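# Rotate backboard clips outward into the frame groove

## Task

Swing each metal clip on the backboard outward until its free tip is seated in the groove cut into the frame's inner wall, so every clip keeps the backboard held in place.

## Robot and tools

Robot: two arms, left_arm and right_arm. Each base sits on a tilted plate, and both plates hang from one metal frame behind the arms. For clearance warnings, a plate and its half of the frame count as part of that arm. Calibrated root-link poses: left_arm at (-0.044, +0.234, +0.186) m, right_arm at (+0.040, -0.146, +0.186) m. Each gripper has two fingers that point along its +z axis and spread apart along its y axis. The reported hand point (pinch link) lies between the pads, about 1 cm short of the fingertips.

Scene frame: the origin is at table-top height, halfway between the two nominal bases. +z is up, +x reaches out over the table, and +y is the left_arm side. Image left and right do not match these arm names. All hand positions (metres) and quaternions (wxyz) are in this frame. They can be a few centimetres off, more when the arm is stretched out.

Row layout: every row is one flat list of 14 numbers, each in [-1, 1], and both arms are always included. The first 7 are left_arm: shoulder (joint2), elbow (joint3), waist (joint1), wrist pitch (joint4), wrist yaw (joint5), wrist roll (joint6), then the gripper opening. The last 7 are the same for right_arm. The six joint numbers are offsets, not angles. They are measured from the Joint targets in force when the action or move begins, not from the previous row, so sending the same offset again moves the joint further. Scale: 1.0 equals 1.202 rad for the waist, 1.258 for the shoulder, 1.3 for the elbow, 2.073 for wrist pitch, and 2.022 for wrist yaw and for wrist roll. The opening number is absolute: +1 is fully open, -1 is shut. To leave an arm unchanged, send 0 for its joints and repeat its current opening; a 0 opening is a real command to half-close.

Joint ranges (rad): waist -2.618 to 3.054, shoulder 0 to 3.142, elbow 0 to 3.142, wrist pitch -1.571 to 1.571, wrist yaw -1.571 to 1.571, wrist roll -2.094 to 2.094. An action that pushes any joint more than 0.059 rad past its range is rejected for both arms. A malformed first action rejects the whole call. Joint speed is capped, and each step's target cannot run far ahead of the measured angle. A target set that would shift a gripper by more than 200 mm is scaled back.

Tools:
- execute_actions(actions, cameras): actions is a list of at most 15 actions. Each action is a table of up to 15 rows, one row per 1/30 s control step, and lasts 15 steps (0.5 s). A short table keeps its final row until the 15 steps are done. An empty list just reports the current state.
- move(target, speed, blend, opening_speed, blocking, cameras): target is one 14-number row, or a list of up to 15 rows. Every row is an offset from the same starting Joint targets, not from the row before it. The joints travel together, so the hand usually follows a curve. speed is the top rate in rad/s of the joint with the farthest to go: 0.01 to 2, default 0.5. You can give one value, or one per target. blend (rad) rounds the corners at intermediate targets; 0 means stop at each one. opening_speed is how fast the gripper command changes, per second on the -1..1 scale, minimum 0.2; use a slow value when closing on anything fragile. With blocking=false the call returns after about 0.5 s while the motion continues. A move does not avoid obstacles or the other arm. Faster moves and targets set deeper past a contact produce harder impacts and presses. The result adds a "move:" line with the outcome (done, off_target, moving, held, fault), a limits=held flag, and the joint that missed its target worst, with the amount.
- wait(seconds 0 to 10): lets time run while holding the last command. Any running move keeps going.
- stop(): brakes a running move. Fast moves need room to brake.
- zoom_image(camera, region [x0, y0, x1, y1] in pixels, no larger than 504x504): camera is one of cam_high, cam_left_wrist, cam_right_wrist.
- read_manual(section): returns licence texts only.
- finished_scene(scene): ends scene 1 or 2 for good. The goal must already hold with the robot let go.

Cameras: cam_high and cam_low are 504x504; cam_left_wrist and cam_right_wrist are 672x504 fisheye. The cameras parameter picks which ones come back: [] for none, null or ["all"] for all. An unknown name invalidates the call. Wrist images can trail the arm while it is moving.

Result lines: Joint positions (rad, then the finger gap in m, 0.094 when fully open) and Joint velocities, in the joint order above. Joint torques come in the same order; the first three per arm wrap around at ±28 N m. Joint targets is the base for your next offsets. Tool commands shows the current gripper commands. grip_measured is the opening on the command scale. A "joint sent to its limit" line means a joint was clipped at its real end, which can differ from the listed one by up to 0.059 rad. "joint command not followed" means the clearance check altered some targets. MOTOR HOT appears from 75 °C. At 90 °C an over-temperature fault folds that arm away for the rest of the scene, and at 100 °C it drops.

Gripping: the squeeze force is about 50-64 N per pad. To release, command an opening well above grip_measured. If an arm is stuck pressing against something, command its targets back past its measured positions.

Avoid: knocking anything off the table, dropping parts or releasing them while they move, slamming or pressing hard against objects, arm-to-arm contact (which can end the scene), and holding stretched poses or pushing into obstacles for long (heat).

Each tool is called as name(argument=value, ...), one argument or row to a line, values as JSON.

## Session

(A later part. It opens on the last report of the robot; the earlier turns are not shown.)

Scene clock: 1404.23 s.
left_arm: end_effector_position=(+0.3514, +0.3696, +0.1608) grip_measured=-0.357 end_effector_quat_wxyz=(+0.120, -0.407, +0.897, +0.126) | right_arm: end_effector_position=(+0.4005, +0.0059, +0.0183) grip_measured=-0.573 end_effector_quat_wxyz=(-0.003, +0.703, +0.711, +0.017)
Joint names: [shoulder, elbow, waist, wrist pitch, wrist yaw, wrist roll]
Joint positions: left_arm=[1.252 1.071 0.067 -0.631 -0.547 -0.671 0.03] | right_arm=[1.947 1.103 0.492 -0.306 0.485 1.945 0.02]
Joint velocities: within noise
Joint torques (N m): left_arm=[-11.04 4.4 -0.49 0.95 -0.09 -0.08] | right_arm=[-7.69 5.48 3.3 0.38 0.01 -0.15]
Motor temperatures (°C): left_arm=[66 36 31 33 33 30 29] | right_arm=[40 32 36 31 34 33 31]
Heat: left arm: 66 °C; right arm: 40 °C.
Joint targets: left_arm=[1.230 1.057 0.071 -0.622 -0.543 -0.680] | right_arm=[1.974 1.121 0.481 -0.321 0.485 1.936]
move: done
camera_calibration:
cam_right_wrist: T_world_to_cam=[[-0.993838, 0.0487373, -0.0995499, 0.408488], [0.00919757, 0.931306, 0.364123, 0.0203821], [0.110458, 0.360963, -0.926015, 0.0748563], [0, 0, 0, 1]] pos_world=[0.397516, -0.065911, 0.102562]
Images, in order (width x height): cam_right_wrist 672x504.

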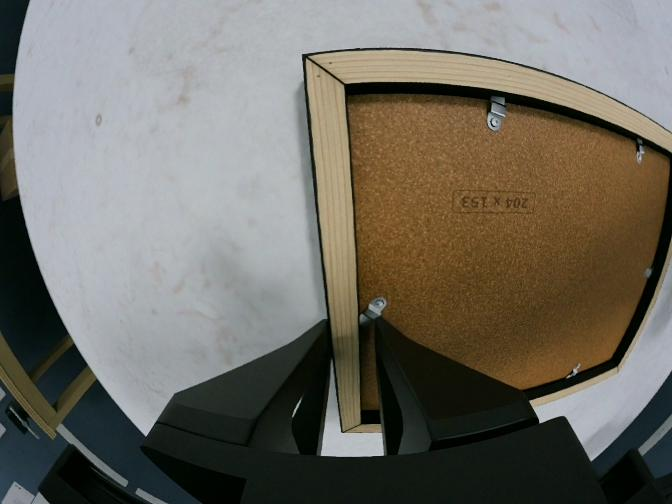

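move(
  target=[0,0,0,0,0,0,-0.36,0,0.0035,-0.0075,-0.002,-0.0035,-0.0035,-0.745],
  speed=0.02,
  opening_speed=0.25,
  cameras=["cam_right_wrist"],
)

zoom_image(
  camera="cam_right_wrist",
  region=[250, 220, 450, 370],
)

Scene clock: 1416.97 s.
left_arm: end_effector_position=(+0.3514, +0.3696, +0.1608) grip_measured=-0.357 end_effector_quat_wxyz=(+0.120, -0.407, +0.897, +0.126) | right_arm: end_effector_position=(+0.4035, +0.0060, +0.0182) grip_measured=-0.737 end_effector_quat_wxyz=(-0.007, +0.704, +0.710, +0.020)
Joint names: [shoulder, elbow, waist, wrist pitch, wrist yaw, wrist roll]
Joint positions: left_arm=[1.252 1.071 0.067 -0.631 -0.547 -0.671 0.03] | right_arm=[1.947 1.111 0.485 -0.307 0.473 1.938 0.012]
Joint velocities: within noise
Joint torques (N m): left_arm=[-11.08 4.37 -0.49 0.95 -0.09 -0.08] | right_arm=[-7.66 5.29 3.06 0.33 0.05 -0.11]
Motor temperatures (°C): left_arm=[66 36 31 33 33 30 29] | right_arm=[40 33 36 31 34 33 31]
Heat: left arm: 66 °C; right arm: 40 °C.
Joint targets: left_arm=[1.230 1.057 0.071 -0.622 -0.543 -0.680] | right_arm=[1.974 1.126 0.472 -0.325 0.478 1.929]
move: done
camera_calibration:
cam_right_wrist: T_world_to_cam=[[-0.993779, 0.0517155, -0.0986305, 0.41137], [0.0112566, 0.92775, 0.373033, 0.0193559], [0.110796, 0.369603, -0.922561, 0.0741245], [0, 0, 0, 1]] pos_world=[0.400381, -0.0666282, 0.101738]
Images, in order (width x height): cam_right_wrist 672x504.

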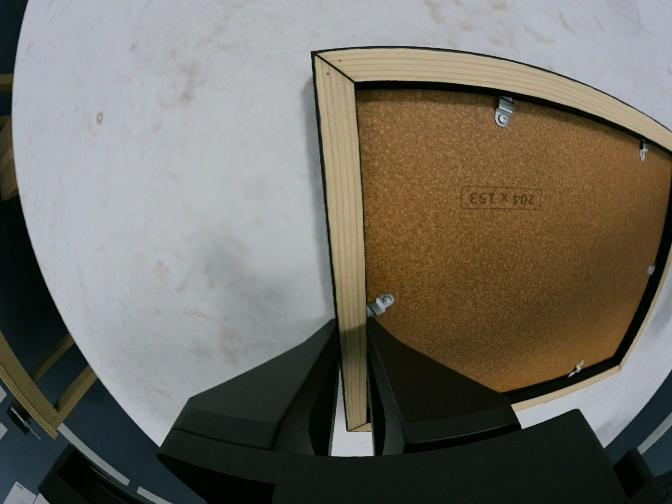

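Scaled by 2.520 from the camera's 672x504 image, which has a finer 960x720 frame.

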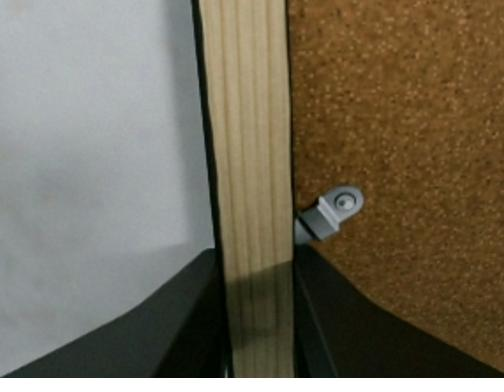

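move(
  target=[0,0,0,0,0,0,-0.36,-0.0397,0.0123,0.0349,-0.0294,0.0168,0.0247,-0.5],
  speed=0.06,
  opening_speed=0.6,
  cameras=["cam_right_wrist"],
)

zoom_image(
  camera="cam_right_wrist",
  region=[250, 220, 450, 370],
)

Scene clock: 1451.30 s.
left_arm: end_effector_position=(+0.3514, +0.3696, +0.1608) grip_measured=-0.357 end_effector_quat_wxyz=(+0.120, -0.407, +0.897, +0.126) | right_arm: end_effector_position=(+0.3996, +0.0014, +0.0210) grip_measured=-0.502 end_effector_quat_wxyz=(-0.002, +0.707, +0.707, +0.001)
Joint names: [shoulder, elbow, waist, wrist pitch, wrist yaw, wrist roll]
Joint positions: left_arm=[1.252 1.071 0.067 -0.631 -0.547 -0.671 0.03] | right_arm=[1.947 1.125 0.493 -0.36 0.499 1.971 0.023]
Joint velocities: within noise
Joint torques (N m): left_arm=[-11.03 4.41 -0.47 0.94 -0.09 -0.07] | right_arm=[-12.55 5.59 5.71 0.23 0.09 0.1]
Motor temperatures (°C): left_arm=[67 36 31 33 33 30 29] | right_arm=[41 33 36 31 34 33 32]
Heat: left arm: 67 °C; right arm: 41 °C.
Joint targets: left_arm=[1.230 1.057 0.071 -0.622 -0.543 -0.680] | right_arm=[1.924 1.142 0.514 -0.386 0.512 1.979]
move: done
camera_calibration:
cam_right_wrist: T_world_to_cam=[[-0.995158, 0.0569084, -0.080136, 0.408146], [0.0262052, 0.939438, 0.341714, 0.0173203], [0.0947292, 0.33796, -0.936381, 0.0855903], [0, 0, 0, 1]] pos_world=[0.397608, -0.0684244, 0.106934]
Images, in order (width x height): cam_right_wrist 672x504.

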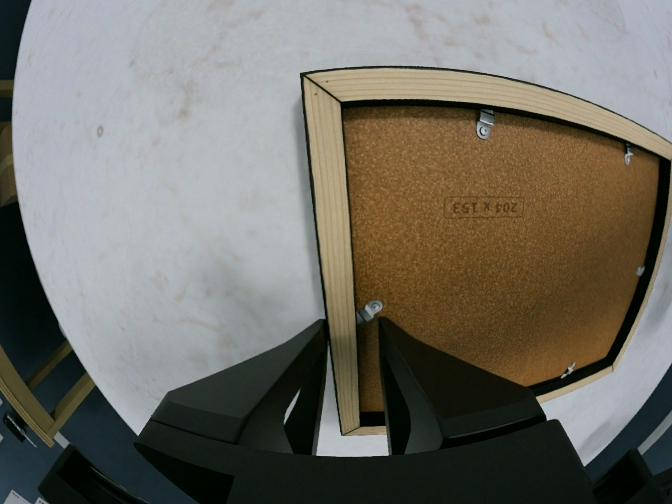

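Scaled by 2.520 from the camera's 672x504 image, which has a finer 960x720 frame.

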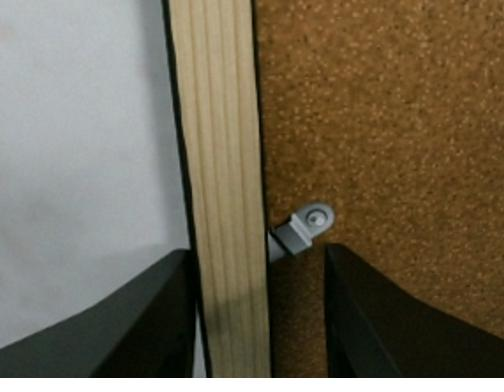

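move(
  target=[0,0,0,0,0,0,-0.36,0.0405,0.0015,-0.004,0.0246,-0.002,-0.002,-0.5],
  speed=0.04,
  cameras=["cam_right_wrist"],
)

zoom_image(
  camera="cam_right_wrist",
  region=[250, 220, 450, 370],
)

Scene clock: 1470.27 s.
left_arm: end_effector_position=(+0.3514, +0.3696, +0.1608) grip_measured=-0.357 end_effector_quat_wxyz=(+0.120, -0.407, +0.897, +0.126) | right_arm: end_effector_position=(+0.4027, +0.0025, +0.0210) grip_measured=-0.502 end_effector_quat_wxyz=(+0.000, +0.710, +0.705, +0.007)
Joint names: [shoulder, elbow, waist, wrist pitch, wrist yaw, wrist roll]
Joint positions: left_arm=[1.252 1.071 0.067 -0.631 -0.547 -0.671 0.03] | right_arm=[1.947 1.125 0.493 -0.346 0.5 1.972 0.023]
Joint velocities: within noise
Joint torques (N m): left_arm=[-11.03 4.38 -0.49 0.94 -0.09 -0.06] | right_arm=[-7.71 5.68 5.49 0.53 0.08 -0.03]
Motor temperatures (°C): left_arm=[67 36 31 33 33 30 29] | right_arm=[43 33 37 31 34 33 31]
Heat: left arm: 67 °C; right arm: 43 °C.
Joint targets: left_arm=[1.230 1.057 0.071 -0.622 -0.543 -0.680] | right_arm=[1.975 1.144 0.509 -0.335 0.508 1.975]
move: done
camera_calibration:
cam_right_wrist: T_world_to_cam=[[-0.993655, 0.0650075, -0.0917811, 0.41077], [0.0293878, 0.937759, 0.346041, 0.0147859], [0.108564, 0.341148, -0.933719, 0.0792941], [0, 0, 0, 1]] pos_world=[0.399121, -0.0676198, 0.106623]
Images, in order (width x height): cam_right_wrist 672x504.

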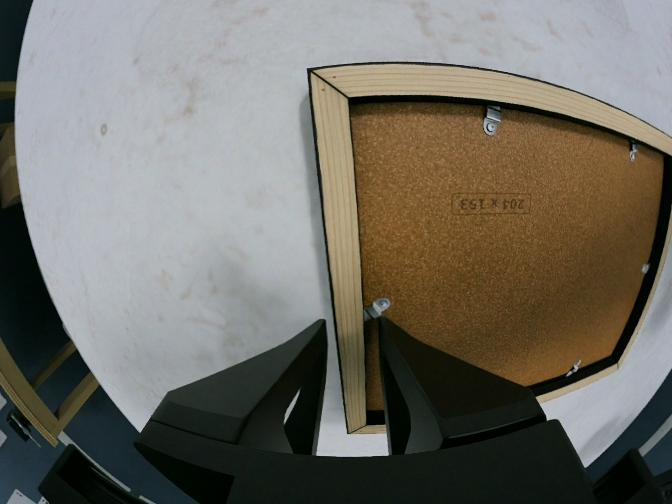

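Scaled by 2.520 from the camera's 672x504 image, which has a finer 960x720 frame.

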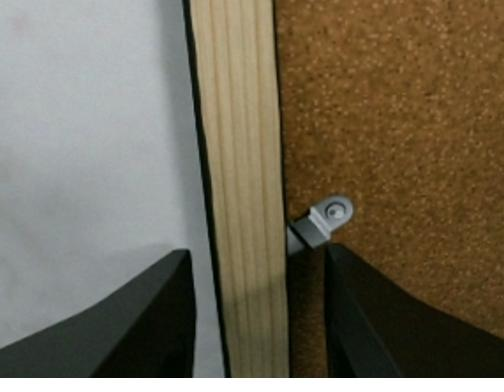

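move(
  target=[0,0,0,0,0,0,-0.36,0.0075,-0.0025,0,0,0,0,-0.5],
  speed=0.02,
  cameras=["cam_right_wrist"],
)

zoom_image(
  camera="cam_right_wrist",
  region=[250, 220, 450, 370],
)

Scene clock: 1487.30 s.
left_arm: end_effector_position=(+0.3514, +0.3696, +0.1608) grip_measured=-0.357 end_effector_quat_wxyz=(+0.120, -0.407, +0.897, +0.126) | right_arm: end_effector_position=(+0.4003, +0.0032, +0.0182) grip_measured=-0.502 end_effector_quat_wxyz=(-0.001, +0.708, +0.706, +0.004)
Joint names: [shoulder, elbow, waist, wrist pitch, wrist yaw, wrist roll]
Joint positions: left_arm=[1.252 1.071 0.067 -0.631 -0.547 -0.671 0.03] | right_arm=[1.957 1.125 0.493 -0.344 0.5 1.972 0.023]
Joint velocities: within noise
Joint torques (N m): left_arm=[-11.07 4.4 -0.49 0.95 -0.09 -0.07] | right_arm=[-7.62 5.39 5.46 0.52 0.1 0.04]
Motor temperatures (°C): left_arm=[67 36 31 33 33 30 29] | right_arm=[42 34 37 31 34 33 31]
Heat: left arm: 67 °C; right arm: 42 °C.
Joint targets: left_arm=[1.230 1.057 0.071 -0.622 -0.543 -0.680] | right_arm=[1.984 1.141 0.509 -0.335 0.508 1.975]
move: done
camera_calibration:
cam_right_wrist: T_world_to_cam=[[-0.994434, 0.0611092, -0.0858338, 0.40836], [0.0280464, 0.938764, 0.343417, 0.0157791], [0.101564, 0.339098, -0.935252, 0.0796164], [0, 0, 0, 1]] pos_world=[0.397559, -0.0667652, 0.104094]
Images, in order (width x height): cam_right_wrist 672x504.

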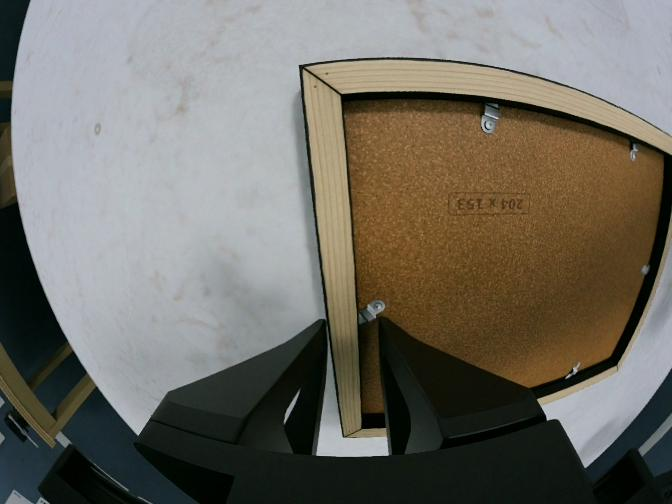

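Scaled by 2.520 from the camera's 672x504 image, which has a finer 960x720 frame.

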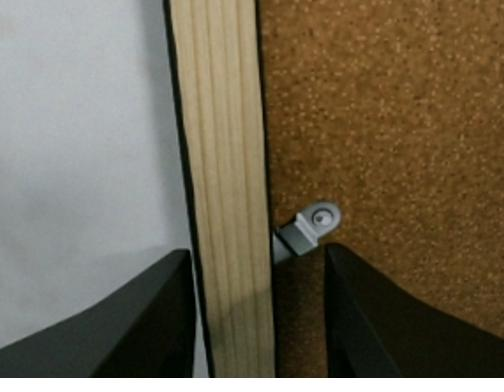

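move(
  target=[0,0,0,0,0,0,-0.36,0.0024,0.0095,-0.001,-0.008,0,-0.001,-0.745],
  speed=0.02,
  opening_speed=0.2,
  cameras=["cam_right_wrist"],
)

zoom_image(
  camera="cam_right_wrist",
  region=[250, 220, 450, 370],
)

Scene clock: 1496.40 s.
left_arm: end_effector_position=(+0.3514, +0.3696, +0.1608) grip_measured=-0.357 end_effector_quat_wxyz=(+0.120, -0.407, +0.897, +0.126) | right_arm: end_effector_position=(+0.4037, +0.0052, +0.0185) grip_measured=-0.737 end_effector_quat_wxyz=(-0.002, +0.709, +0.705, +0.008)
Joint names: [shoulder, elbow, waist, wrist pitch, wrist yaw, wrist roll]
Joint positions: left_arm=[1.252 1.071 0.067 -0.631 -0.547 -0.671 0.03] | right_arm=[1.961 1.136 0.493 -0.344 0.496 1.972 0.012]
Joint velocities: within noise
Joint torques (N m): left_arm=[-11.08 4.41 -0.5 0.95 -0.09 -0.07] | right_arm=[-7.82 5.52 5.2 0.41 0.1 0]
Motor temperatures (°C): left_arm=[67 36 31 33 33 30 29] | right_arm=[41 34 37 31 34 33 31]
Heat: left arm: 67 °C; right arm: 41 °C.
Joint targets: left_arm=[1.230 1.057 0.071 -0.622 -0.543 -0.680] | right_arm=[1.987 1.153 0.508 -0.352 0.509 1.973]
move: done
camera_calibration:
cam_right_wrist: T_world_to_cam=[[-0.993845, 0.0651087, -0.0896318, 0.4114], [0.0298299, 0.936464, 0.349493, 0.012833], [0.106692, 0.344668, -0.932642, 0.0767138], [0, 0, 0, 1]] pos_world=[0.4003, -0.065244, 0.103936]
Images, in order (width x height): cam_right_wrist 672x504.

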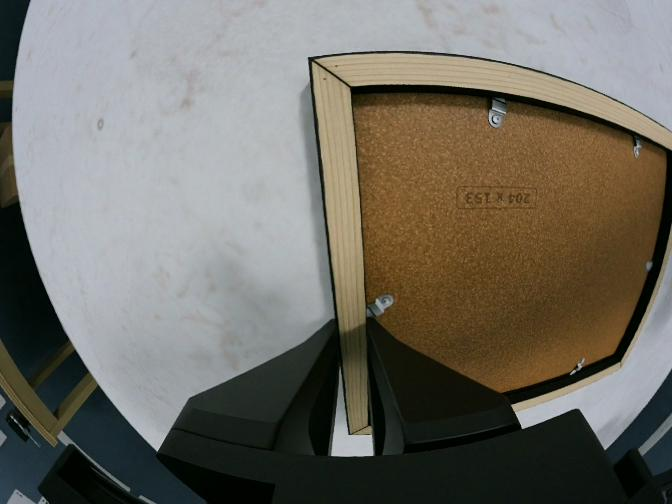

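Scaled by 2.520 from the camera's 672x504 image, which has a finer 960x720 frame.

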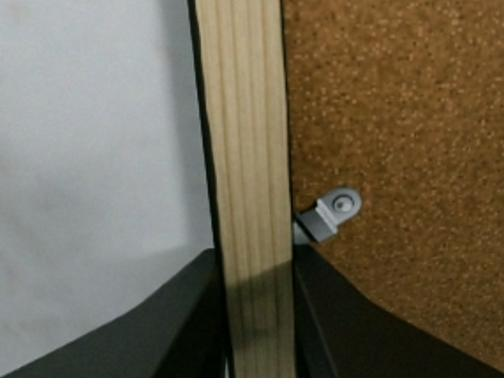

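move(
  target=[0,0,0,0,0,0,-0.36,0,0,-0.029,0,-0.010,-0.004,-0.73],
  speed=0.02,
  opening_speed=0.2,
  cameras=["cam_right_wrist"],
)

zoom_image(
  camera="cam_right_wrist",
  region=[250, 220, 450, 370],
)

Scene clock: 1518.47 s.
left_arm: end_effector_position=(+0.3514, +0.3696, +0.1608) grip_measured=-0.357 end_effector_quat_wxyz=(+0.120, -0.407, +0.897, +0.126) | right_arm: end_effector_position=(+0.4035, +0.0050, +0.0182) grip_measured=-0.728 end_effector_quat_wxyz=(-0.003, +0.709, +0.705, +0.008)
Joint names: [shoulder, elbow, waist, wrist pitch, wrist yaw, wrist roll]
Joint positions: left_arm=[1.252 1.071 0.067 -0.631 -0.547 -0.671 0.03] | right_arm=[1.961 1.136 0.491 -0.344 0.492 1.969 0.013]
Joint velocities: within noise
Joint torques (N m): left_arm=[-11.06 4.36 -0.46 0.95 -0.09 -0.06] | right_arm=[-7.77 5.44 2.84 0.41 -0.02 -0.08]
Motor temperatures (°C): left_arm=[67 36 31 33 33 30 29] | right_arm=[42 34 37 31 34 33 32]
Heat: left arm: 67 °C; right arm: 42 °C.
Joint targets: left_arm=[1.230 1.057 0.071 -0.622 -0.543 -0.680] | right_arm=[1.987 1.153 0.473 -0.352 0.488 1.965]
move: done
camera_calibration:
cam_right_wrist: T_world_to_cam=[[-0.994093, 0.0643242, -0.0874185, 0.411282], [0.0296561, 0.935783, 0.351328, 0.0131778], [0.104404, 0.34666, -0.932162, 0.0773978], [0, 0, 0, 1]] pos_world=[0.400381, -0.0656176, 0.103471]
Images, in order (width x height): cam_right_wrist 672x504.

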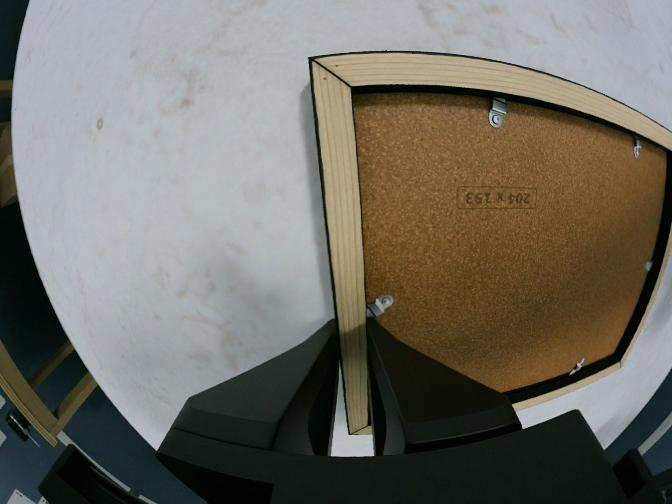

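Scaled by 2.520 from the camera's 672x504 image, which has a finer 960x720 frame.

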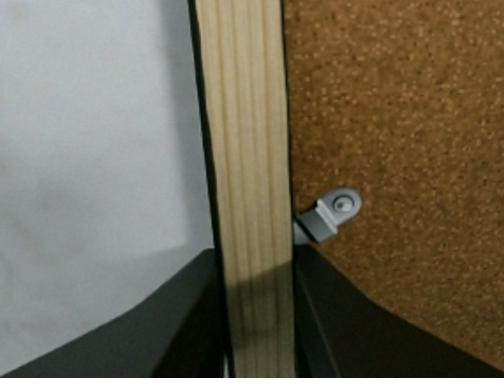

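move(
  target=[0,0,0,0,0,0,-0.36,0,0,-0.012,0,-0.004,-0.004,-0.71],
  speed=0.02,
  opening_speed=0.2,
  cameras=["cam_right_wrist"],
)

zoom_image(
  camera="cam_right_wrist",
  region=[250, 220, 450, 370],
)

Scene clock: 1525.03 s.
left_arm: end_effector_position=(+0.3514, +0.3696, +0.1608) grip_measured=-0.357 end_effector_quat_wxyz=(+0.120, -0.407, +0.897, +0.126) | right_arm: end_effector_position=(+0.4034, +0.0051, +0.0176) grip_measured=-0.711 end_effector_quat_wxyz=(-0.012, +0.709, +0.705, +0.008)
Joint names: [shoulder, elbow, waist, wrist pitch, wrist yaw, wrist roll]
Joint positions: left_arm=[1.252 1.071 0.067 -0.631 -0.547 -0.671 0.03] | right_arm=[1.961 1.142 0.483 -0.353 0.472 1.965 0.014]
Joint velocities: within noise
Joint torques (N m): left_arm=[-11.04 4.36 -0.51 0.95 -0.08 -0.06] | right_arm=[-7.8 5.03 2.33 0.52 0.06 -0.1]
Motor temperatures (°C): left_arm=[67 36 31 33 33 30 29] | right_arm=[43 34 36 31 34 33 32]
Heat: left arm: 67 °C; right arm: 43 °C.
Joint targets: left_arm=[1.230 1.057 0.071 -0.622 -0.543 -0.680] | right_arm=[1.987 1.153 0.459 -0.352 0.480 1.957]
move: done
camera_calibration:
cam_right_wrist: T_world_to_cam=[[-0.995061, 0.0656833, -0.0744328, 0.411321], [0.0342594, 0.930955, 0.363523, 0.0112347], [0.0931709, 0.359177, -0.928607, 0.0812381], [0, 0, 0, 1]] pos_world=[0.401336, -0.0666548, 0.10197]
Images, in order (width x height): cam_right_wrist 672x504.

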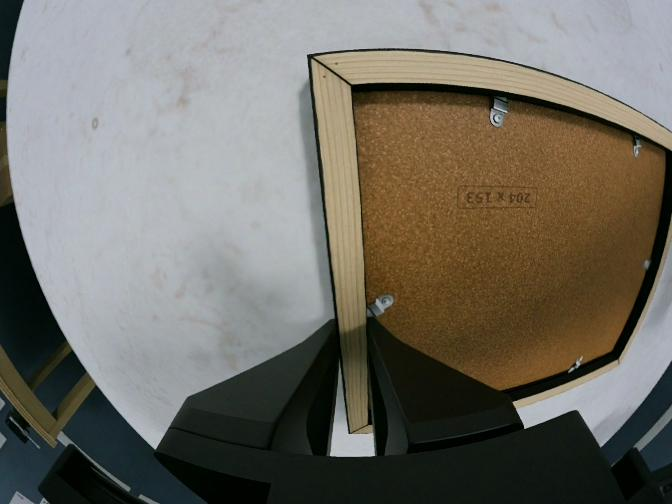

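Scaled by 2.520 from the camera's 672x504 image, which has a finer 960x720 frame.

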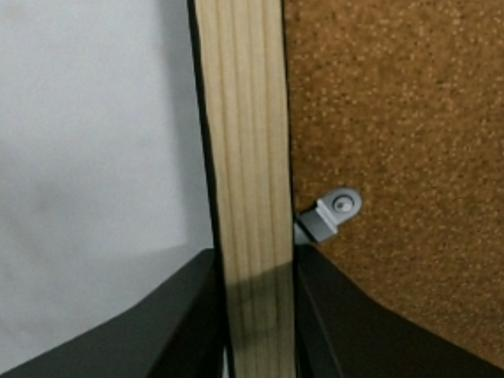

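move(
  target=[0,0,0,0,0,0,-0.36,-0.0652,-0.0085,0.0507,-0.0164,0.0198,0.0109,-0.5],
  speed=0.06,
  opening_speed=0.6,
  cameras=["cam_right_wrist"],
)

zoom_image(
  camera="cam_right_wrist",
  region=[250, 220, 450, 370],
)

Scene clock: 1540.77 s.
left_arm: end_effector_position=(+0.3514, +0.3696, +0.1608) grip_measured=-0.357 end_effector_quat_wxyz=(+0.120, -0.407, +0.897, +0.126) | right_arm: end_effector_position=(+0.4107, +0.0026, +0.0290) grip_measured=-0.502 end_effector_quat_wxyz=(+0.005, +0.710, +0.704, +0.012)
Joint names: [shoulder, elbow, waist, wrist pitch, wrist yaw, wrist roll]
Joint positions: left_arm=[1.252 1.071 0.067 -0.631 -0.547 -0.671 0.03] | right_arm=[1.932 1.146 0.498 -0.37 0.507 1.971 0.023]
Joint velocities: within noise
Joint torques (N m): left_arm=[-11.04 4.4 -0.46 0.94 -0.08 -0.07] | right_arm=[-13.01 3.81 5.76 0.36 0.09 0.11]
Motor temperatures (°C): left_arm=[67 36 31 33 33 30 29] | right_arm=[43 33 36 31 34 33 31]
Heat: left arm: 67 °C; right arm: 43 °C.
Joint targets: left_arm=[1.230 1.057 0.071 -0.622 -0.543 -0.680] | right_arm=[1.905 1.142 0.519 -0.386 0.520 1.979]
move: done
camera_calibration:
cam_right_wrist: T_world_to_cam=[[-0.992313, 0.0656261, -0.104921, 0.41932], [0.0253452, 0.937614, 0.346753, 0.0133595], [0.121131, 0.341428, -0.93207, 0.0806517], [0, 0, 0, 1]] pos_world=[0.405988, -0.0675811, 0.114536]
Images, in order (width x height): cam_right_wrist 672x504.

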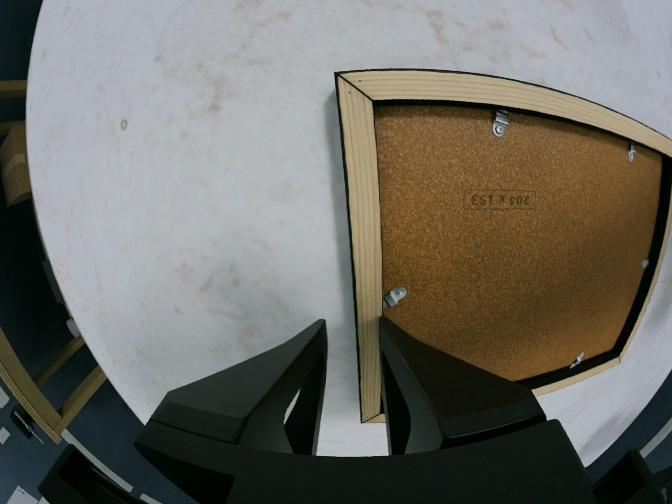

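Scaled by 2.520 from the camera's 672x504 image, which has a finer 960x720 frame.

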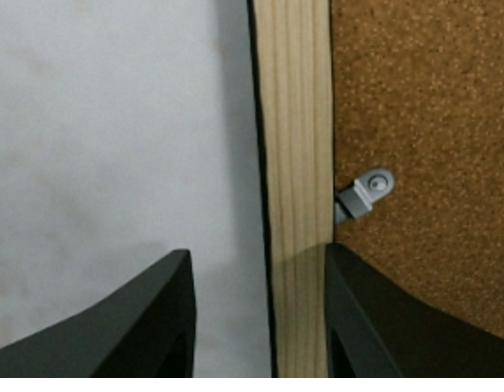

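move(
  target=[0,0,0,0,0,0,-0.36,0,-0.0292,0,-0.005,0,0.005,-0.48],
  speed=0.06,
  cameras=["cam_right_wrist"],
)

zoom_image(
  camera="cam_right_wrist",
  region=[250, 220, 450, 370],
)

Scene clock: 1553.90 s.
left_arm: end_effector_position=(+0.3514, +0.3696, +0.1608) grip_measured=-0.357 end_effector_quat_wxyz=(+0.120, -0.407, +0.897, +0.126) | right_arm: end_effector_position=(+0.3986, -0.0006, +0.0255) grip_measured=-0.482 end_effector_quat_wxyz=(+0.000, +0.708, +0.706, +0.000)
Joint names: [shoulder, elbow, waist, wrist pitch, wrist yaw, wrist roll]
Joint positions: left_arm=[1.252 1.071 0.067 -0.631 -0.547 -0.671 0.03] | right_arm=[1.931 1.117 0.498 -0.372 0.507 1.981 0.024]
Joint velocities: within noise
Joint torques (N m): left_arm=[-11.03 4.4 -0.49 0.95 -0.09 -0.07] | right_arm=[-12.75 2.93 5.78 0.27 0.11 0.05]
Motor temperatures (°C): left_arm=[67 36 31 33 33 30 29] | right_arm=[48 33 37 31 34 33 31]
Heat: left arm: 67 °C; right arm: 48 °C.
Joint targets: left_arm=[1.230 1.057 0.071 -0.622 -0.543 -0.680] | right_arm=[1.905 1.104 0.519 -0.396 0.520 1.989]
move: done
camera_calibration:
cam_right_wrist: T_world_to_cam=[[-0.994771, 0.0603219, -0.082409, 0.40755], [0.0292491, 0.941401, 0.336018, 0.0166455], [0.0978492, 0.331851, -0.938243, 0.0893845], [0, 0, 0, 1]] pos_world=[0.396186, -0.0699167, 0.111857]
Images, in order (width x height): cam_right_wrist 672x504.

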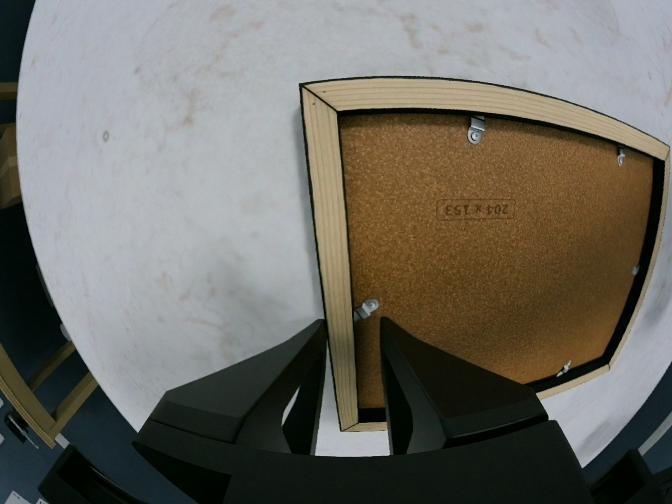

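Scaled by 2.520 from the camera's 672x504 image, which has a finer 960x720 frame.

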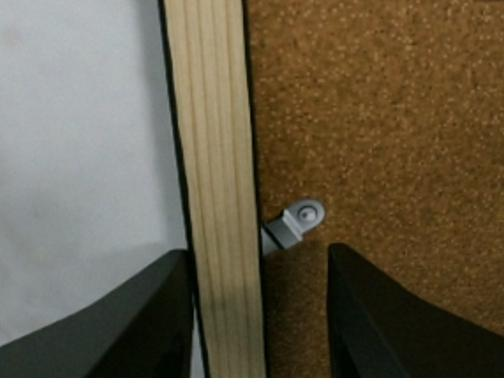

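move(
  target=[0,0,0,0,0,0,-0.36,0.0588,0.0215,-0.0383,0.0314,-0.0138,-0.0138,-0.48],
  speed=0.05,
  cameras=["cam_right_wrist"],
)

zoom_image(
  camera="cam_right_wrist",
  region=[250, 220, 450, 370],
)

Scene clock: 1570.23 s.
left_arm: end_effector_position=(+0.3514, +0.3696, +0.1608) grip_measured=-0.357 end_effector_quat_wxyz=(+0.120, -0.407, +0.897, +0.126) | right_arm: end_effector_position=(+0.3986, -0.0007, +0.0180) grip_measured=-0.482 end_effector_quat_wxyz=(-0.002, +0.709, +0.705, +0.001)
Joint names: [shoulder, elbow, waist, wrist pitch, wrist yaw, wrist roll]
Joint positions: left_arm=[1.252 1.071 0.067 -0.631 -0.547 -0.671 0.03] | right_arm=[1.95 1.117 0.485 -0.348 0.497 1.969 0.024]
Joint velocities: within noise
Joint torques (N m): left_arm=[-11.07 4.38 -0.49 0.94 -0.09 -0.07] | right_arm=[-7.23 5.23 3.21 0.62 -0.05 -0.16]
Motor temperatures (°C): left_arm=[67 36 31 33 33 30 29] | right_arm=[49 33 37 31 34 33 31]
Heat: left arm: 67 °C; right arm: 49 °C.
Joint targets: left_arm=[1.230 1.057 0.071 -0.622 -0.543 -0.680] | right_arm=[1.979 1.132 0.473 -0.331 0.492 1.961]
move: done
camera_calibration:
cam_right_wrist: T_world_to_cam=[[-0.994885, 0.0622057, -0.0795825, 0.406949], [0.0315508, 0.939827, 0.34019, 0.018185], [0.0959556, 0.33594, -0.936983, 0.0831425], [0, 0, 0, 1]] pos_world=[0.396316, -0.0703362, 0.104103]
Images, in order (width x height): cam_right_wrist 672x504.

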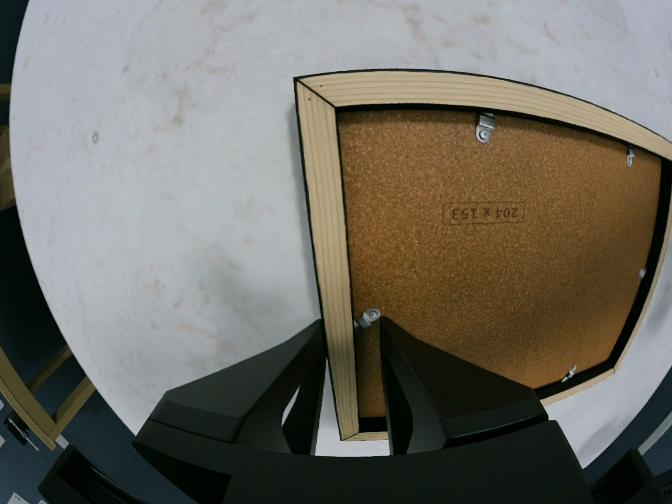

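Scaled by 2.520 from the camera's 672x504 image, which has a finer 960x720 frame.

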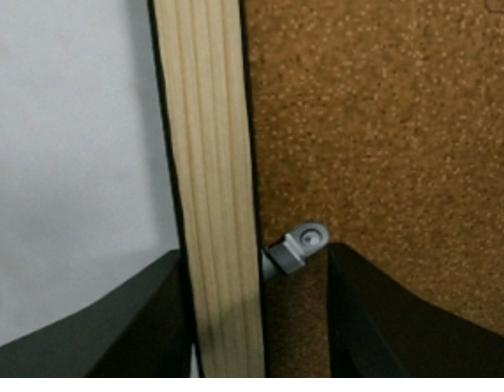

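move(
  target=[0,0,0,0,0,0,-0.36,0.003,0.004,0.0255,0,0.004,0.006,-0.48],
  speed=0.03,
  cameras=["cam_right_wrist"],
)

zoom_image(
  camera="cam_right_wrist",
  region=[250, 220, 450, 370],
)

Scene clock: 1583.53 s.
left_arm: end_effector_position=(+0.3514, +0.3696, +0.1608) grip_measured=-0.357 end_effector_quat_wxyz=(+0.120, -0.407, +0.897, +0.126) | right_arm: end_effector_position=(+0.4000, -0.0001, +0.0180) grip_measured=-0.482 end_effector_quat_wxyz=(-0.002, +0.709, +0.705, +0.002)
Joint names: [shoulder, elbow, waist, wrist pitch, wrist yaw, wrist roll]
Joint positions: left_arm=[1.252 1.071 0.067 -0.631 -0.547 -0.671 0.03] | right_arm=[1.952 1.122 0.485 -0.348 0.497 1.969 0.024]
Joint velocities: within noise
Joint torques (N m): left_arm=[-11.02 4.41 -0.49 0.95 -0.09 -0.06] | right_arm=[-7.24 5.27 5.57 0.62 0 0.01]
Motor temperatures (°C): left_arm=[67 36 31 33 33 30 29] | right_arm=[46 33 36 31 34 33 31]
Heat: left arm: 67 °C; right arm: 46 °C.
Joint targets: left_arm=[1.230 1.057 0.071 -0.622 -0.543 -0.680] | right_arm=[1.983 1.137 0.504 -0.331 0.500 1.973]
move: done
camera_calibration:
cam_right_wrist: T_world_to_cam=[[-0.994678, 0.0627971, -0.0816804, 0.408278], [0.0313033, 0.939505, 0.341103, 0.0176752], [0.0981594, 0.336731, -0.936471, 0.0819415], [0, 0, 0, 1]] pos_world=[0.397509, -0.0698368, 0.104055]
Images, in order (width x height): cam_right_wrist 672x504.

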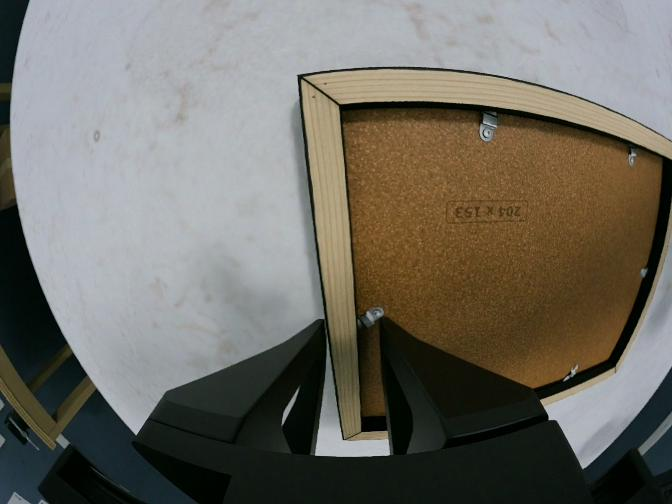

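Scaled by 2.520 from the camera's 672x504 image, which has a finer 960x720 frame.

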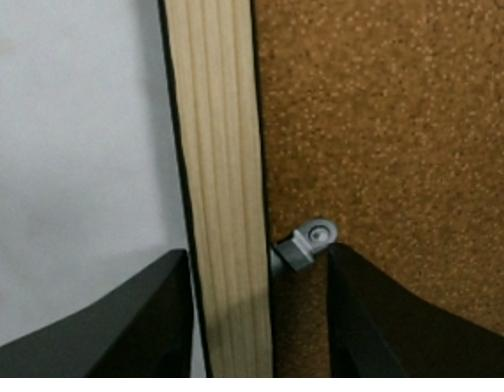

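Waist moves more.

move(
  target=[0,0,0,0,0,0,-0.36,0.001,0.0,0.0075,0,0.004,0.002,-0.48],
  speed=0.03,
  cameras=["cam_right_wrist"],
)

zoom_image(
  camera="cam_right_wrist",
  region=[250, 220, 450, 370],
)

Scene clock: 1589.87 s.
left_arm: end_effector_position=(+0.3514, +0.3696, +0.1608) grip_measured=-0.357 end_effector_quat_wxyz=(+0.120, -0.407, +0.897, +0.126) | right_arm: end_effector_position=(+0.3994, +0.0027, +0.0181) grip_measured=-0.482 end_effector_quat_wxyz=(-0.001, +0.707, +0.707, +0.003)
Joint names: [shoulder, elbow, waist, wrist pitch, wrist yaw, wrist roll]
Joint positions: left_arm=[1.252 1.071 0.067 -0.631 -0.547 -0.671 0.03] | right_arm=[1.956 1.122 0.492 -0.344 0.499 1.969 0.024]
Joint velocities: within noise
Joint torques (N m): left_arm=[-11.07 4.37 -0.49 0.95 -0.09 -0.07] | right_arm=[-7.62 5.41 5.71 0.59 0.07 0.06]
Motor temperatures (°C): left_arm=[67 36 31 33 33 30 29] | right_arm=[44 33 37 31 34 33 31]
Heat: left arm: 67 °C; right arm: 44 °C.
Joint targets: left_arm=[1.230 1.057 0.071 -0.622 -0.543 -0.680] | right_arm=[1.984 1.137 0.513 -0.331 0.508 1.977]
move: done
camera_calibration:
cam_right_wrist: T_world_to_cam=[[-0.994721, 0.0583723, -0.0844017, 0.407584], [0.0259952, 0.938967, 0.343024, 0.0170752], [0.0992735, 0.339019, -0.935527, 0.0806637], [0, 0, 0, 1]] pos_world=[0.39698, -0.0671712, 0.104007]
Images, in order (width x height): cam_right_wrist 672x504.

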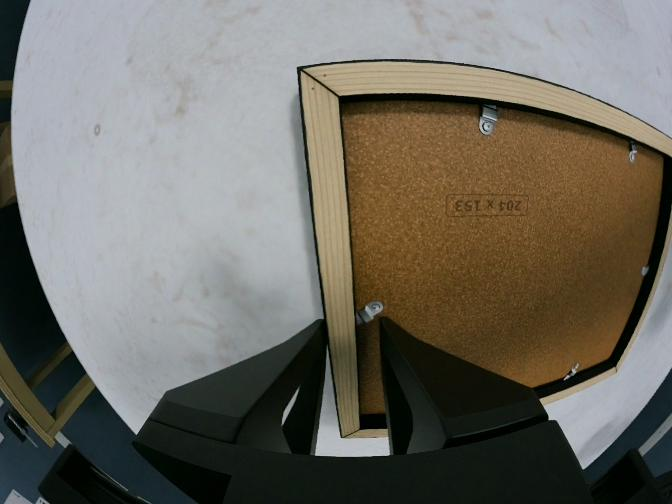

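Scaled by 2.520 from the camera's 672x504 image, which has a finer 960x720 frame.

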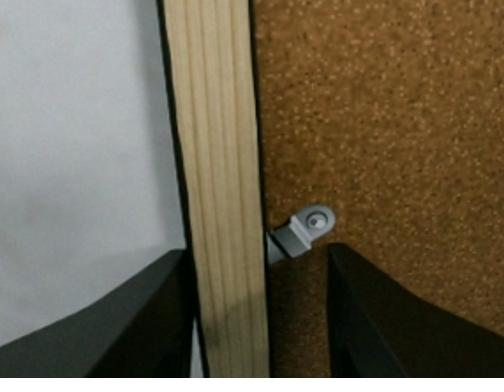

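move(
  target=[
    [0,0,0,0,0,0,-0.36,0,0,-0.029,0,-0.008,-0.006,-0.48],
    [0,0,0,0,0,0,-0.36,0.0024,0.0115,-0.030,-0.008,-0.009,-0.007,-0.745],
  ],
  speed=0.03,
  blend=[0.005,0],
  opening_speed=0.2,
  cameras=["cam_right_wrist"],
)

zoom_image(
  camera="cam_right_wrist",
  region=[250, 220, 450, 370],
)

Scene clock: 1602.60 s.
left_arm: end_effector_position=(+0.3514, +0.3696, +0.1608) grip_measured=-0.357 end_effector_quat_wxyz=(+0.120, -0.407, +0.897, +0.126) | right_arm: end_effector_position=(+0.4036, +0.0053, +0.0182) grip_measured=-0.737 end_effector_quat_wxyz=(-0.006, +0.710, +0.704, +0.009)
Joint names: [shoulder, elbow, waist, wrist pitch, wrist yaw, wrist roll]
Joint positions: left_arm=[1.252 1.071 0.067 -0.631 -0.547 -0.671 0.03] | right_arm=[1.959 1.136 0.488 -0.344 0.485 1.968 0.012]
Joint velocities: within noise
Joint torques (N m): left_arm=[-11.04 4.38 -0.51 0.95 -0.08 -0.06] | right_arm=[-7.65 5.52 3.43 0.42 0.02 -0.05]
Motor temperatures (°C): left_arm=[67 36 31 33 33 30 29] | right_arm=[44 33 37 31 34 33 31]
Heat: left arm: 67 °C; right arm: 44 °C.
Joint targets: left_arm=[1.230 1.057 0.071 -0.622 -0.543 -0.680] | right_arm=[1.987 1.152 0.477 -0.348 0.490 1.963]
move: done
camera_calibration:
cam_right_wrist: T_world_to_cam=[[-0.994148, 0.0663882, -0.0852197, 0.411362], [0.0317383, 0.933559, 0.357016, 0.0119864], [0.103259, 0.352222, -0.930203, 0.0777015], [0, 0, 0, 1]] pos_world=[0.400551, -0.0658678, 0.103055]
Images, in order (width x height): cam_right_wrist 672x504.

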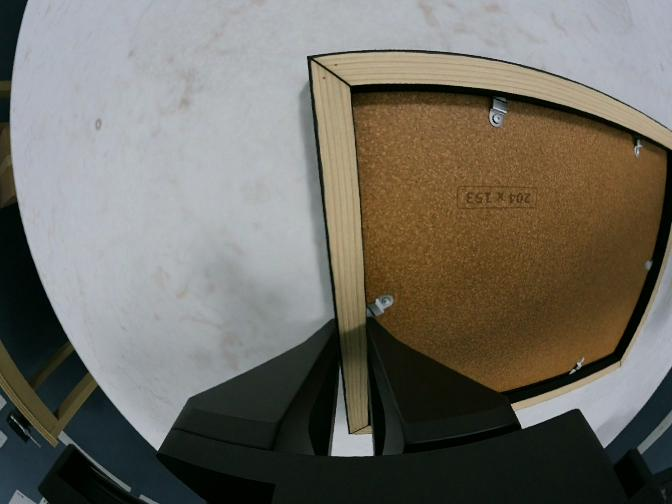

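Scaled by 2.520 from the camera's 672x504 image, which has a finer 960x720 frame.

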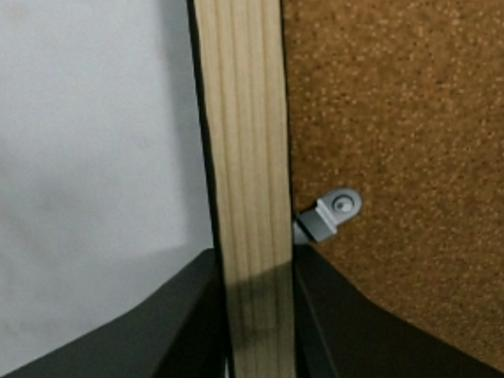

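move(
  target=[
    [0,0,0,0,0,0,-0.36,-0.0652,-0.0354,0.0349,-0.0232,0.0148,0.0129,-0.5],
    [0,0,0,0,0,0,-0.36,-0.0024,-0.0062,0,0.0082,0.0015,0.0015,-0.5],
  ],
  speed=0.06,
  opening_speed=0.6,
  cameras=["cam_right_wrist"],
)

zoom_image(
  camera="cam_right_wrist",
  region=[250, 220, 450, 370],
)

Scene clock: 1655.40 s.
left_arm: end_effector_position=(+0.3514, +0.3696, +0.1608) grip_measured=-0.357 end_effector_quat_wxyz=(+0.120, -0.407, +0.897, +0.126) | right_arm: end_effector_position=(+0.4019, +0.0025, +0.0182) grip_measured=-0.502 end_effector_quat_wxyz=(-0.002, +0.711, +0.703, +0.005)
Joint names: [shoulder, elbow, waist, wrist pitch, wrist yaw, wrist roll]
Joint positions: left_arm=[1.252 1.071 0.067 -0.631 -0.547 -0.671 0.03] | right_arm=[1.956 1.128 0.489 -0.345 0.497 1.975 0.023]
Joint velocities: within noise
Joint torques (N m): left_arm=[-11.03 4.37 -0.46 0.94 -0.09 -0.06] | right_arm=[-7.72 5.44 3.21 0.56 -0.05 -0.09]
Motor temperatures (°C): left_arm=[67 36 31 33 33 30 29] | right_arm=[43 34 36 31 34 33 32]
Heat: left arm: 67 °C; right arm: 43 °C.
Joint targets: left_arm=[1.230 1.057 0.071 -0.622 -0.543 -0.680] | right_arm=[1.984 1.144 0.477 -0.330 0.493 1.966]
move: done
camera_calibration:
cam_right_wrist: T_world_to_cam=[[-0.993879, 0.0690151, -0.0862615, 0.409771], [0.0351519, 0.937828, 0.345317, 0.0134971], [0.10473, 0.340171, -0.934513, 0.0783871], [0, 0, 0, 1]] pos_world=[0.398579, -0.0676034, 0.10394]
Images, in order (width x height): cam_right_wrist 672x504.

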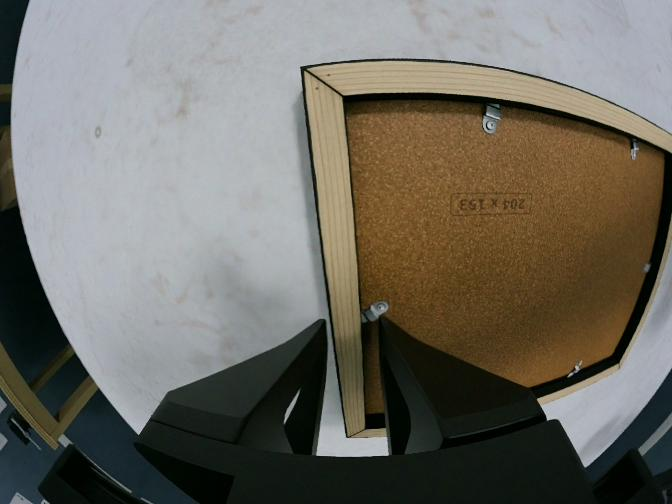

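Scaled by 2.520 from the camera's 672x504 image, which has a finer 960x720 frame.

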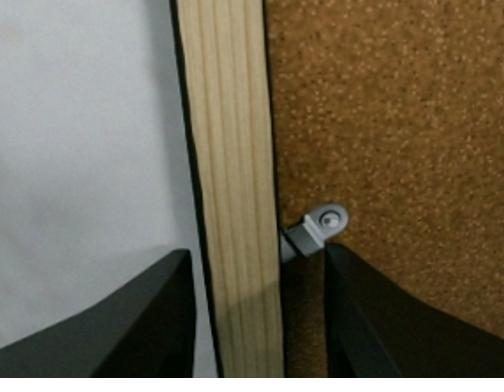

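move(
  target=[
    [0,0,0,0,0,0,-0.36,0,0.003,-0.0125,-0.003,-0.004,-0.005,-0.62],
    [0,0,0,0,0,0,-0.36,0,0.004,-0.025,-0.004,-0.008,-0.010,-0.745],
  ],
  speed=0.02,
  blend=[0,0],
  opening_speed=0.2,
  cameras=["cam_right_wrist"],
)

zoom_image(
  camera="cam_right_wrist",
  region=[250, 220, 450, 370],
)

Scene clock: 1669.07 s.
left_arm: end_effector_position=(+0.3514, +0.3696, +0.1608) grip_measured=-0.357 end_effector_quat_wxyz=(+0.120, -0.407, +0.897, +0.126) | right_arm: end_effector_position=(+0.4034, +0.0038, +0.0175) grip_measured=-0.737 end_effector_quat_wxyz=(-0.019, +0.708, +0.706, +0.009)
Joint names: [shoulder, elbow, waist, wrist pitch, wrist yaw, wrist roll]
Joint positions: left_arm=[1.252 1.071 0.067 -0.631 -0.547 -0.671 0.03] | right_arm=[1.956 1.142 0.474 -0.358 0.455 1.953 0.012]
Joint velocities: within noise
Joint torques (N m): left_arm=[-11.08 4.38 -0.46 0.95 -0.09 -0.07] | right_arm=[-7.62 4.67 2.22 0.63 0.2 -0.12]
Motor temperatures (°C): left_arm=[67 36 31 33 33 30 29] | right_arm=[42 34 35 31 34 33 32]
Heat: left arm: 67 °C; right arm: 42 °C.
Joint targets: left_arm=[1.230 1.057 0.071 -0.622 -0.543 -0.680] | right_arm=[1.984 1.149 0.447 -0.339 0.477 1.946]
move: done
camera_calibration:
cam_right_wrist: T_world_to_cam=[[-0.995913, 0.0624085, -0.0652941, 0.411511], [0.0335873, 0.926948, 0.373684, 0.0126177], [0.0838453, 0.369964, -0.925255, 0.0852171], [0, 0, 0, 1]] pos_world=[0.40226, -0.0689049, 0.101002]
Images, in order (width x height): cam_right_wrist 672x504.

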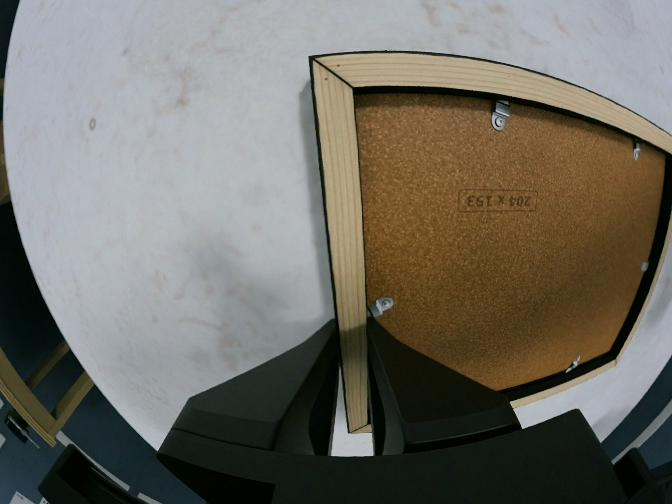

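Scaled by 2.520 from the camera's 672x504 image, which has a finer 960x720 frame.

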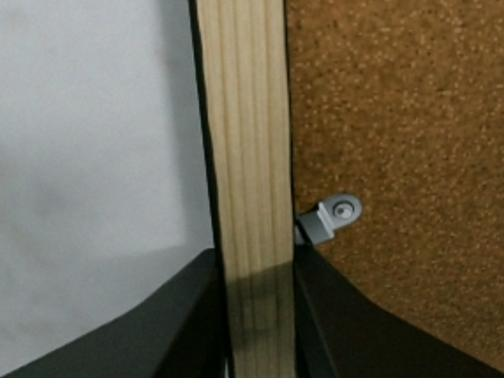

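move(
  target=[0,0,0,0,0,0,-0.36,-0.0015,0.001,-0.004,0,0.020,-0.002,-0.735],
  speed=0.02,
  opening_speed=0.2,
  cameras=["cam_right_wrist"],
)

zoom_image(
  camera="cam_right_wrist",
  region=[250, 220, 450, 370],
)

Scene clock: 1685.30 s.
left_arm: end_effector_position=(+0.3514, +0.3696, +0.1608) grip_measured=-0.357 end_effector_quat_wxyz=(+0.120, -0.407, +0.897, +0.126) | right_arm: end_effector_position=(+0.4034, +0.0036, +0.0175) grip_measured=-0.732 end_effector_quat_wxyz=(-0.019, +0.706, +0.708, +0.009)
Joint names: [shoulder, elbow, waist, wrist pitch, wrist yaw, wrist roll]
Joint positions: left_arm=[1.252 1.071 0.067 -0.631 -0.547 -0.671 0.03] | right_arm=[1.956 1.142 0.474 -0.358 0.456 1.949 0.013]
Joint velocities: within noise
Joint torques (N m): left_arm=[-11.04 4.42 -0.49 0.95 -0.09 -0.07] | right_arm=[-7.84 4.74 1.83 0.63 0.57 -0.13]
Motor temperatures (°C): left_arm=[67 36 31 33 33 30 29] | right_arm=[42 33 35 31 34 33 32]
Heat: left arm: 67 °C; right arm: 42 °C.
Joint targets: left_arm=[1.230 1.057 0.071 -0.622 -0.543 -0.680] | right_arm=[1.982 1.150 0.442 -0.339 0.517 1.942]
move: off_target (right_arm); right_arm: the wrist yaw is farthest, 0.062 rad from its target
camera_calibration:
cam_right_wrist: T_world_to_cam=[[-0.996105, 0.058548, -0.0659288, 0.4117], [0.0298402, 0.927445, 0.372767, 0.0143197], [0.0829701, 0.369348, -0.92558, 0.0856339], [0, 0, 0, 1]] pos_world=[0.402565, -0.0690136, 0.101066]
Images, in order (width x height): cam_right_wrist 672x504.

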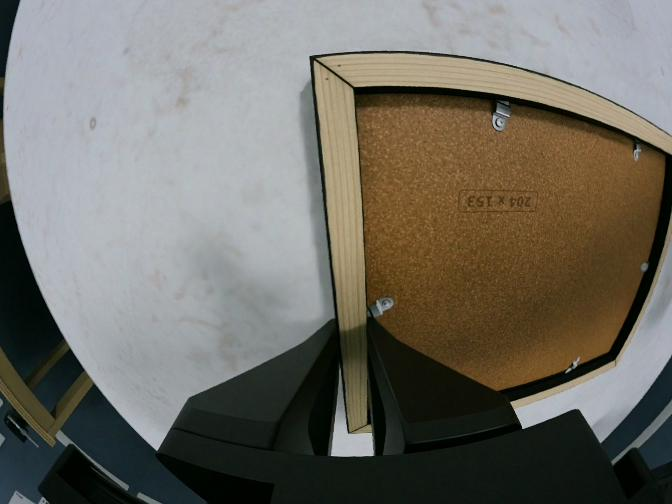

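Scaled by 2.520 from the camera's 672x504 image, which has a finer 960x720 frame.

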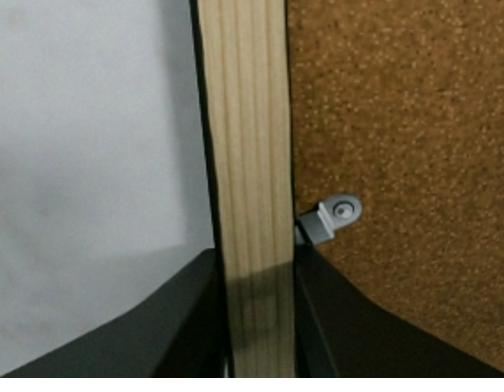

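move(
  target=[0,0,0,0,0,0,-0.36,-0.022,0,-0.004,0,0,0,-0.72],
  speed=0.02,
  opening_speed=0.2,
  cameras=["cam_right_wrist"],
)

zoom_image(
  camera="cam_right_wrist",
  region=[250, 220, 450, 370],
)

Scene clock: 1695.20 s.
left_arm: end_effector_position=(+0.3514, +0.3696, +0.1608) grip_measured=-0.357 end_effector_quat_wxyz=(+0.120, -0.407, +0.897, +0.126) | right_arm: end_effector_position=(+0.4036, +0.0035, +0.0174) grip_measured=-0.720 end_effector_quat_wxyz=(-0.018, +0.706, +0.707, +0.009)
Joint names: [shoulder, elbow, waist, wrist pitch, wrist yaw, wrist roll]
Joint positions: left_arm=[1.252 1.071 0.067 -0.631 -0.547 -0.671 0.03] | right_arm=[1.956 1.142 0.473 -0.358 0.456 1.949 0.013]
Joint velocities: within noise
Joint torques (N m): left_arm=[-11.1 4.41 -0.5 0.95 -0.09 -0.06] | right_arm=[-10.35 4.79 1.58 0.61 0.55 -0.09]
Motor temperatures (°C): left_arm=[67 36 31 33 33 30 29] | right_arm=[42 33 35 31 34 33 32]
Heat: left arm: 67 °C; right arm: 42 °C.
Joint targets: left_arm=[1.230 1.057 0.071 -0.622 -0.543 -0.680] | right_arm=[1.954 1.150 0.437 -0.339 0.518 1.942]
move: off_target (right_arm); right_arm: the wrist yaw is farthest, 0.061 rad from its target
camera_calibration:
cam_right_wrist: T_world_to_cam=[[-0.996074, 0.0586302, -0.0663188, 0.411836], [0.0298062, 0.9276, 0.372385, 0.0145249], [0.0833503, 0.368946, -0.925706, 0.0854739], [0, 0, 0, 1]] pos_world=[0.402662, -0.0691546, 0.101027]
Images, in order (width x height): cam_right_wrist 672x504.

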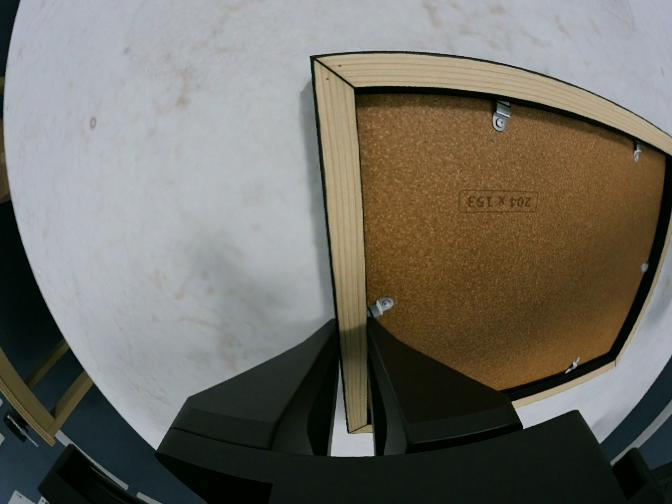

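Scaled by 2.520 from the camera's 672x504 image, which has a finer 960x720 frame.

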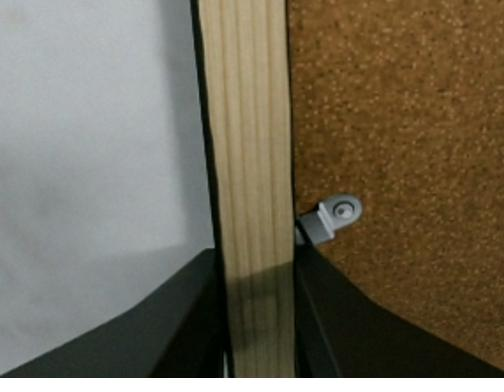

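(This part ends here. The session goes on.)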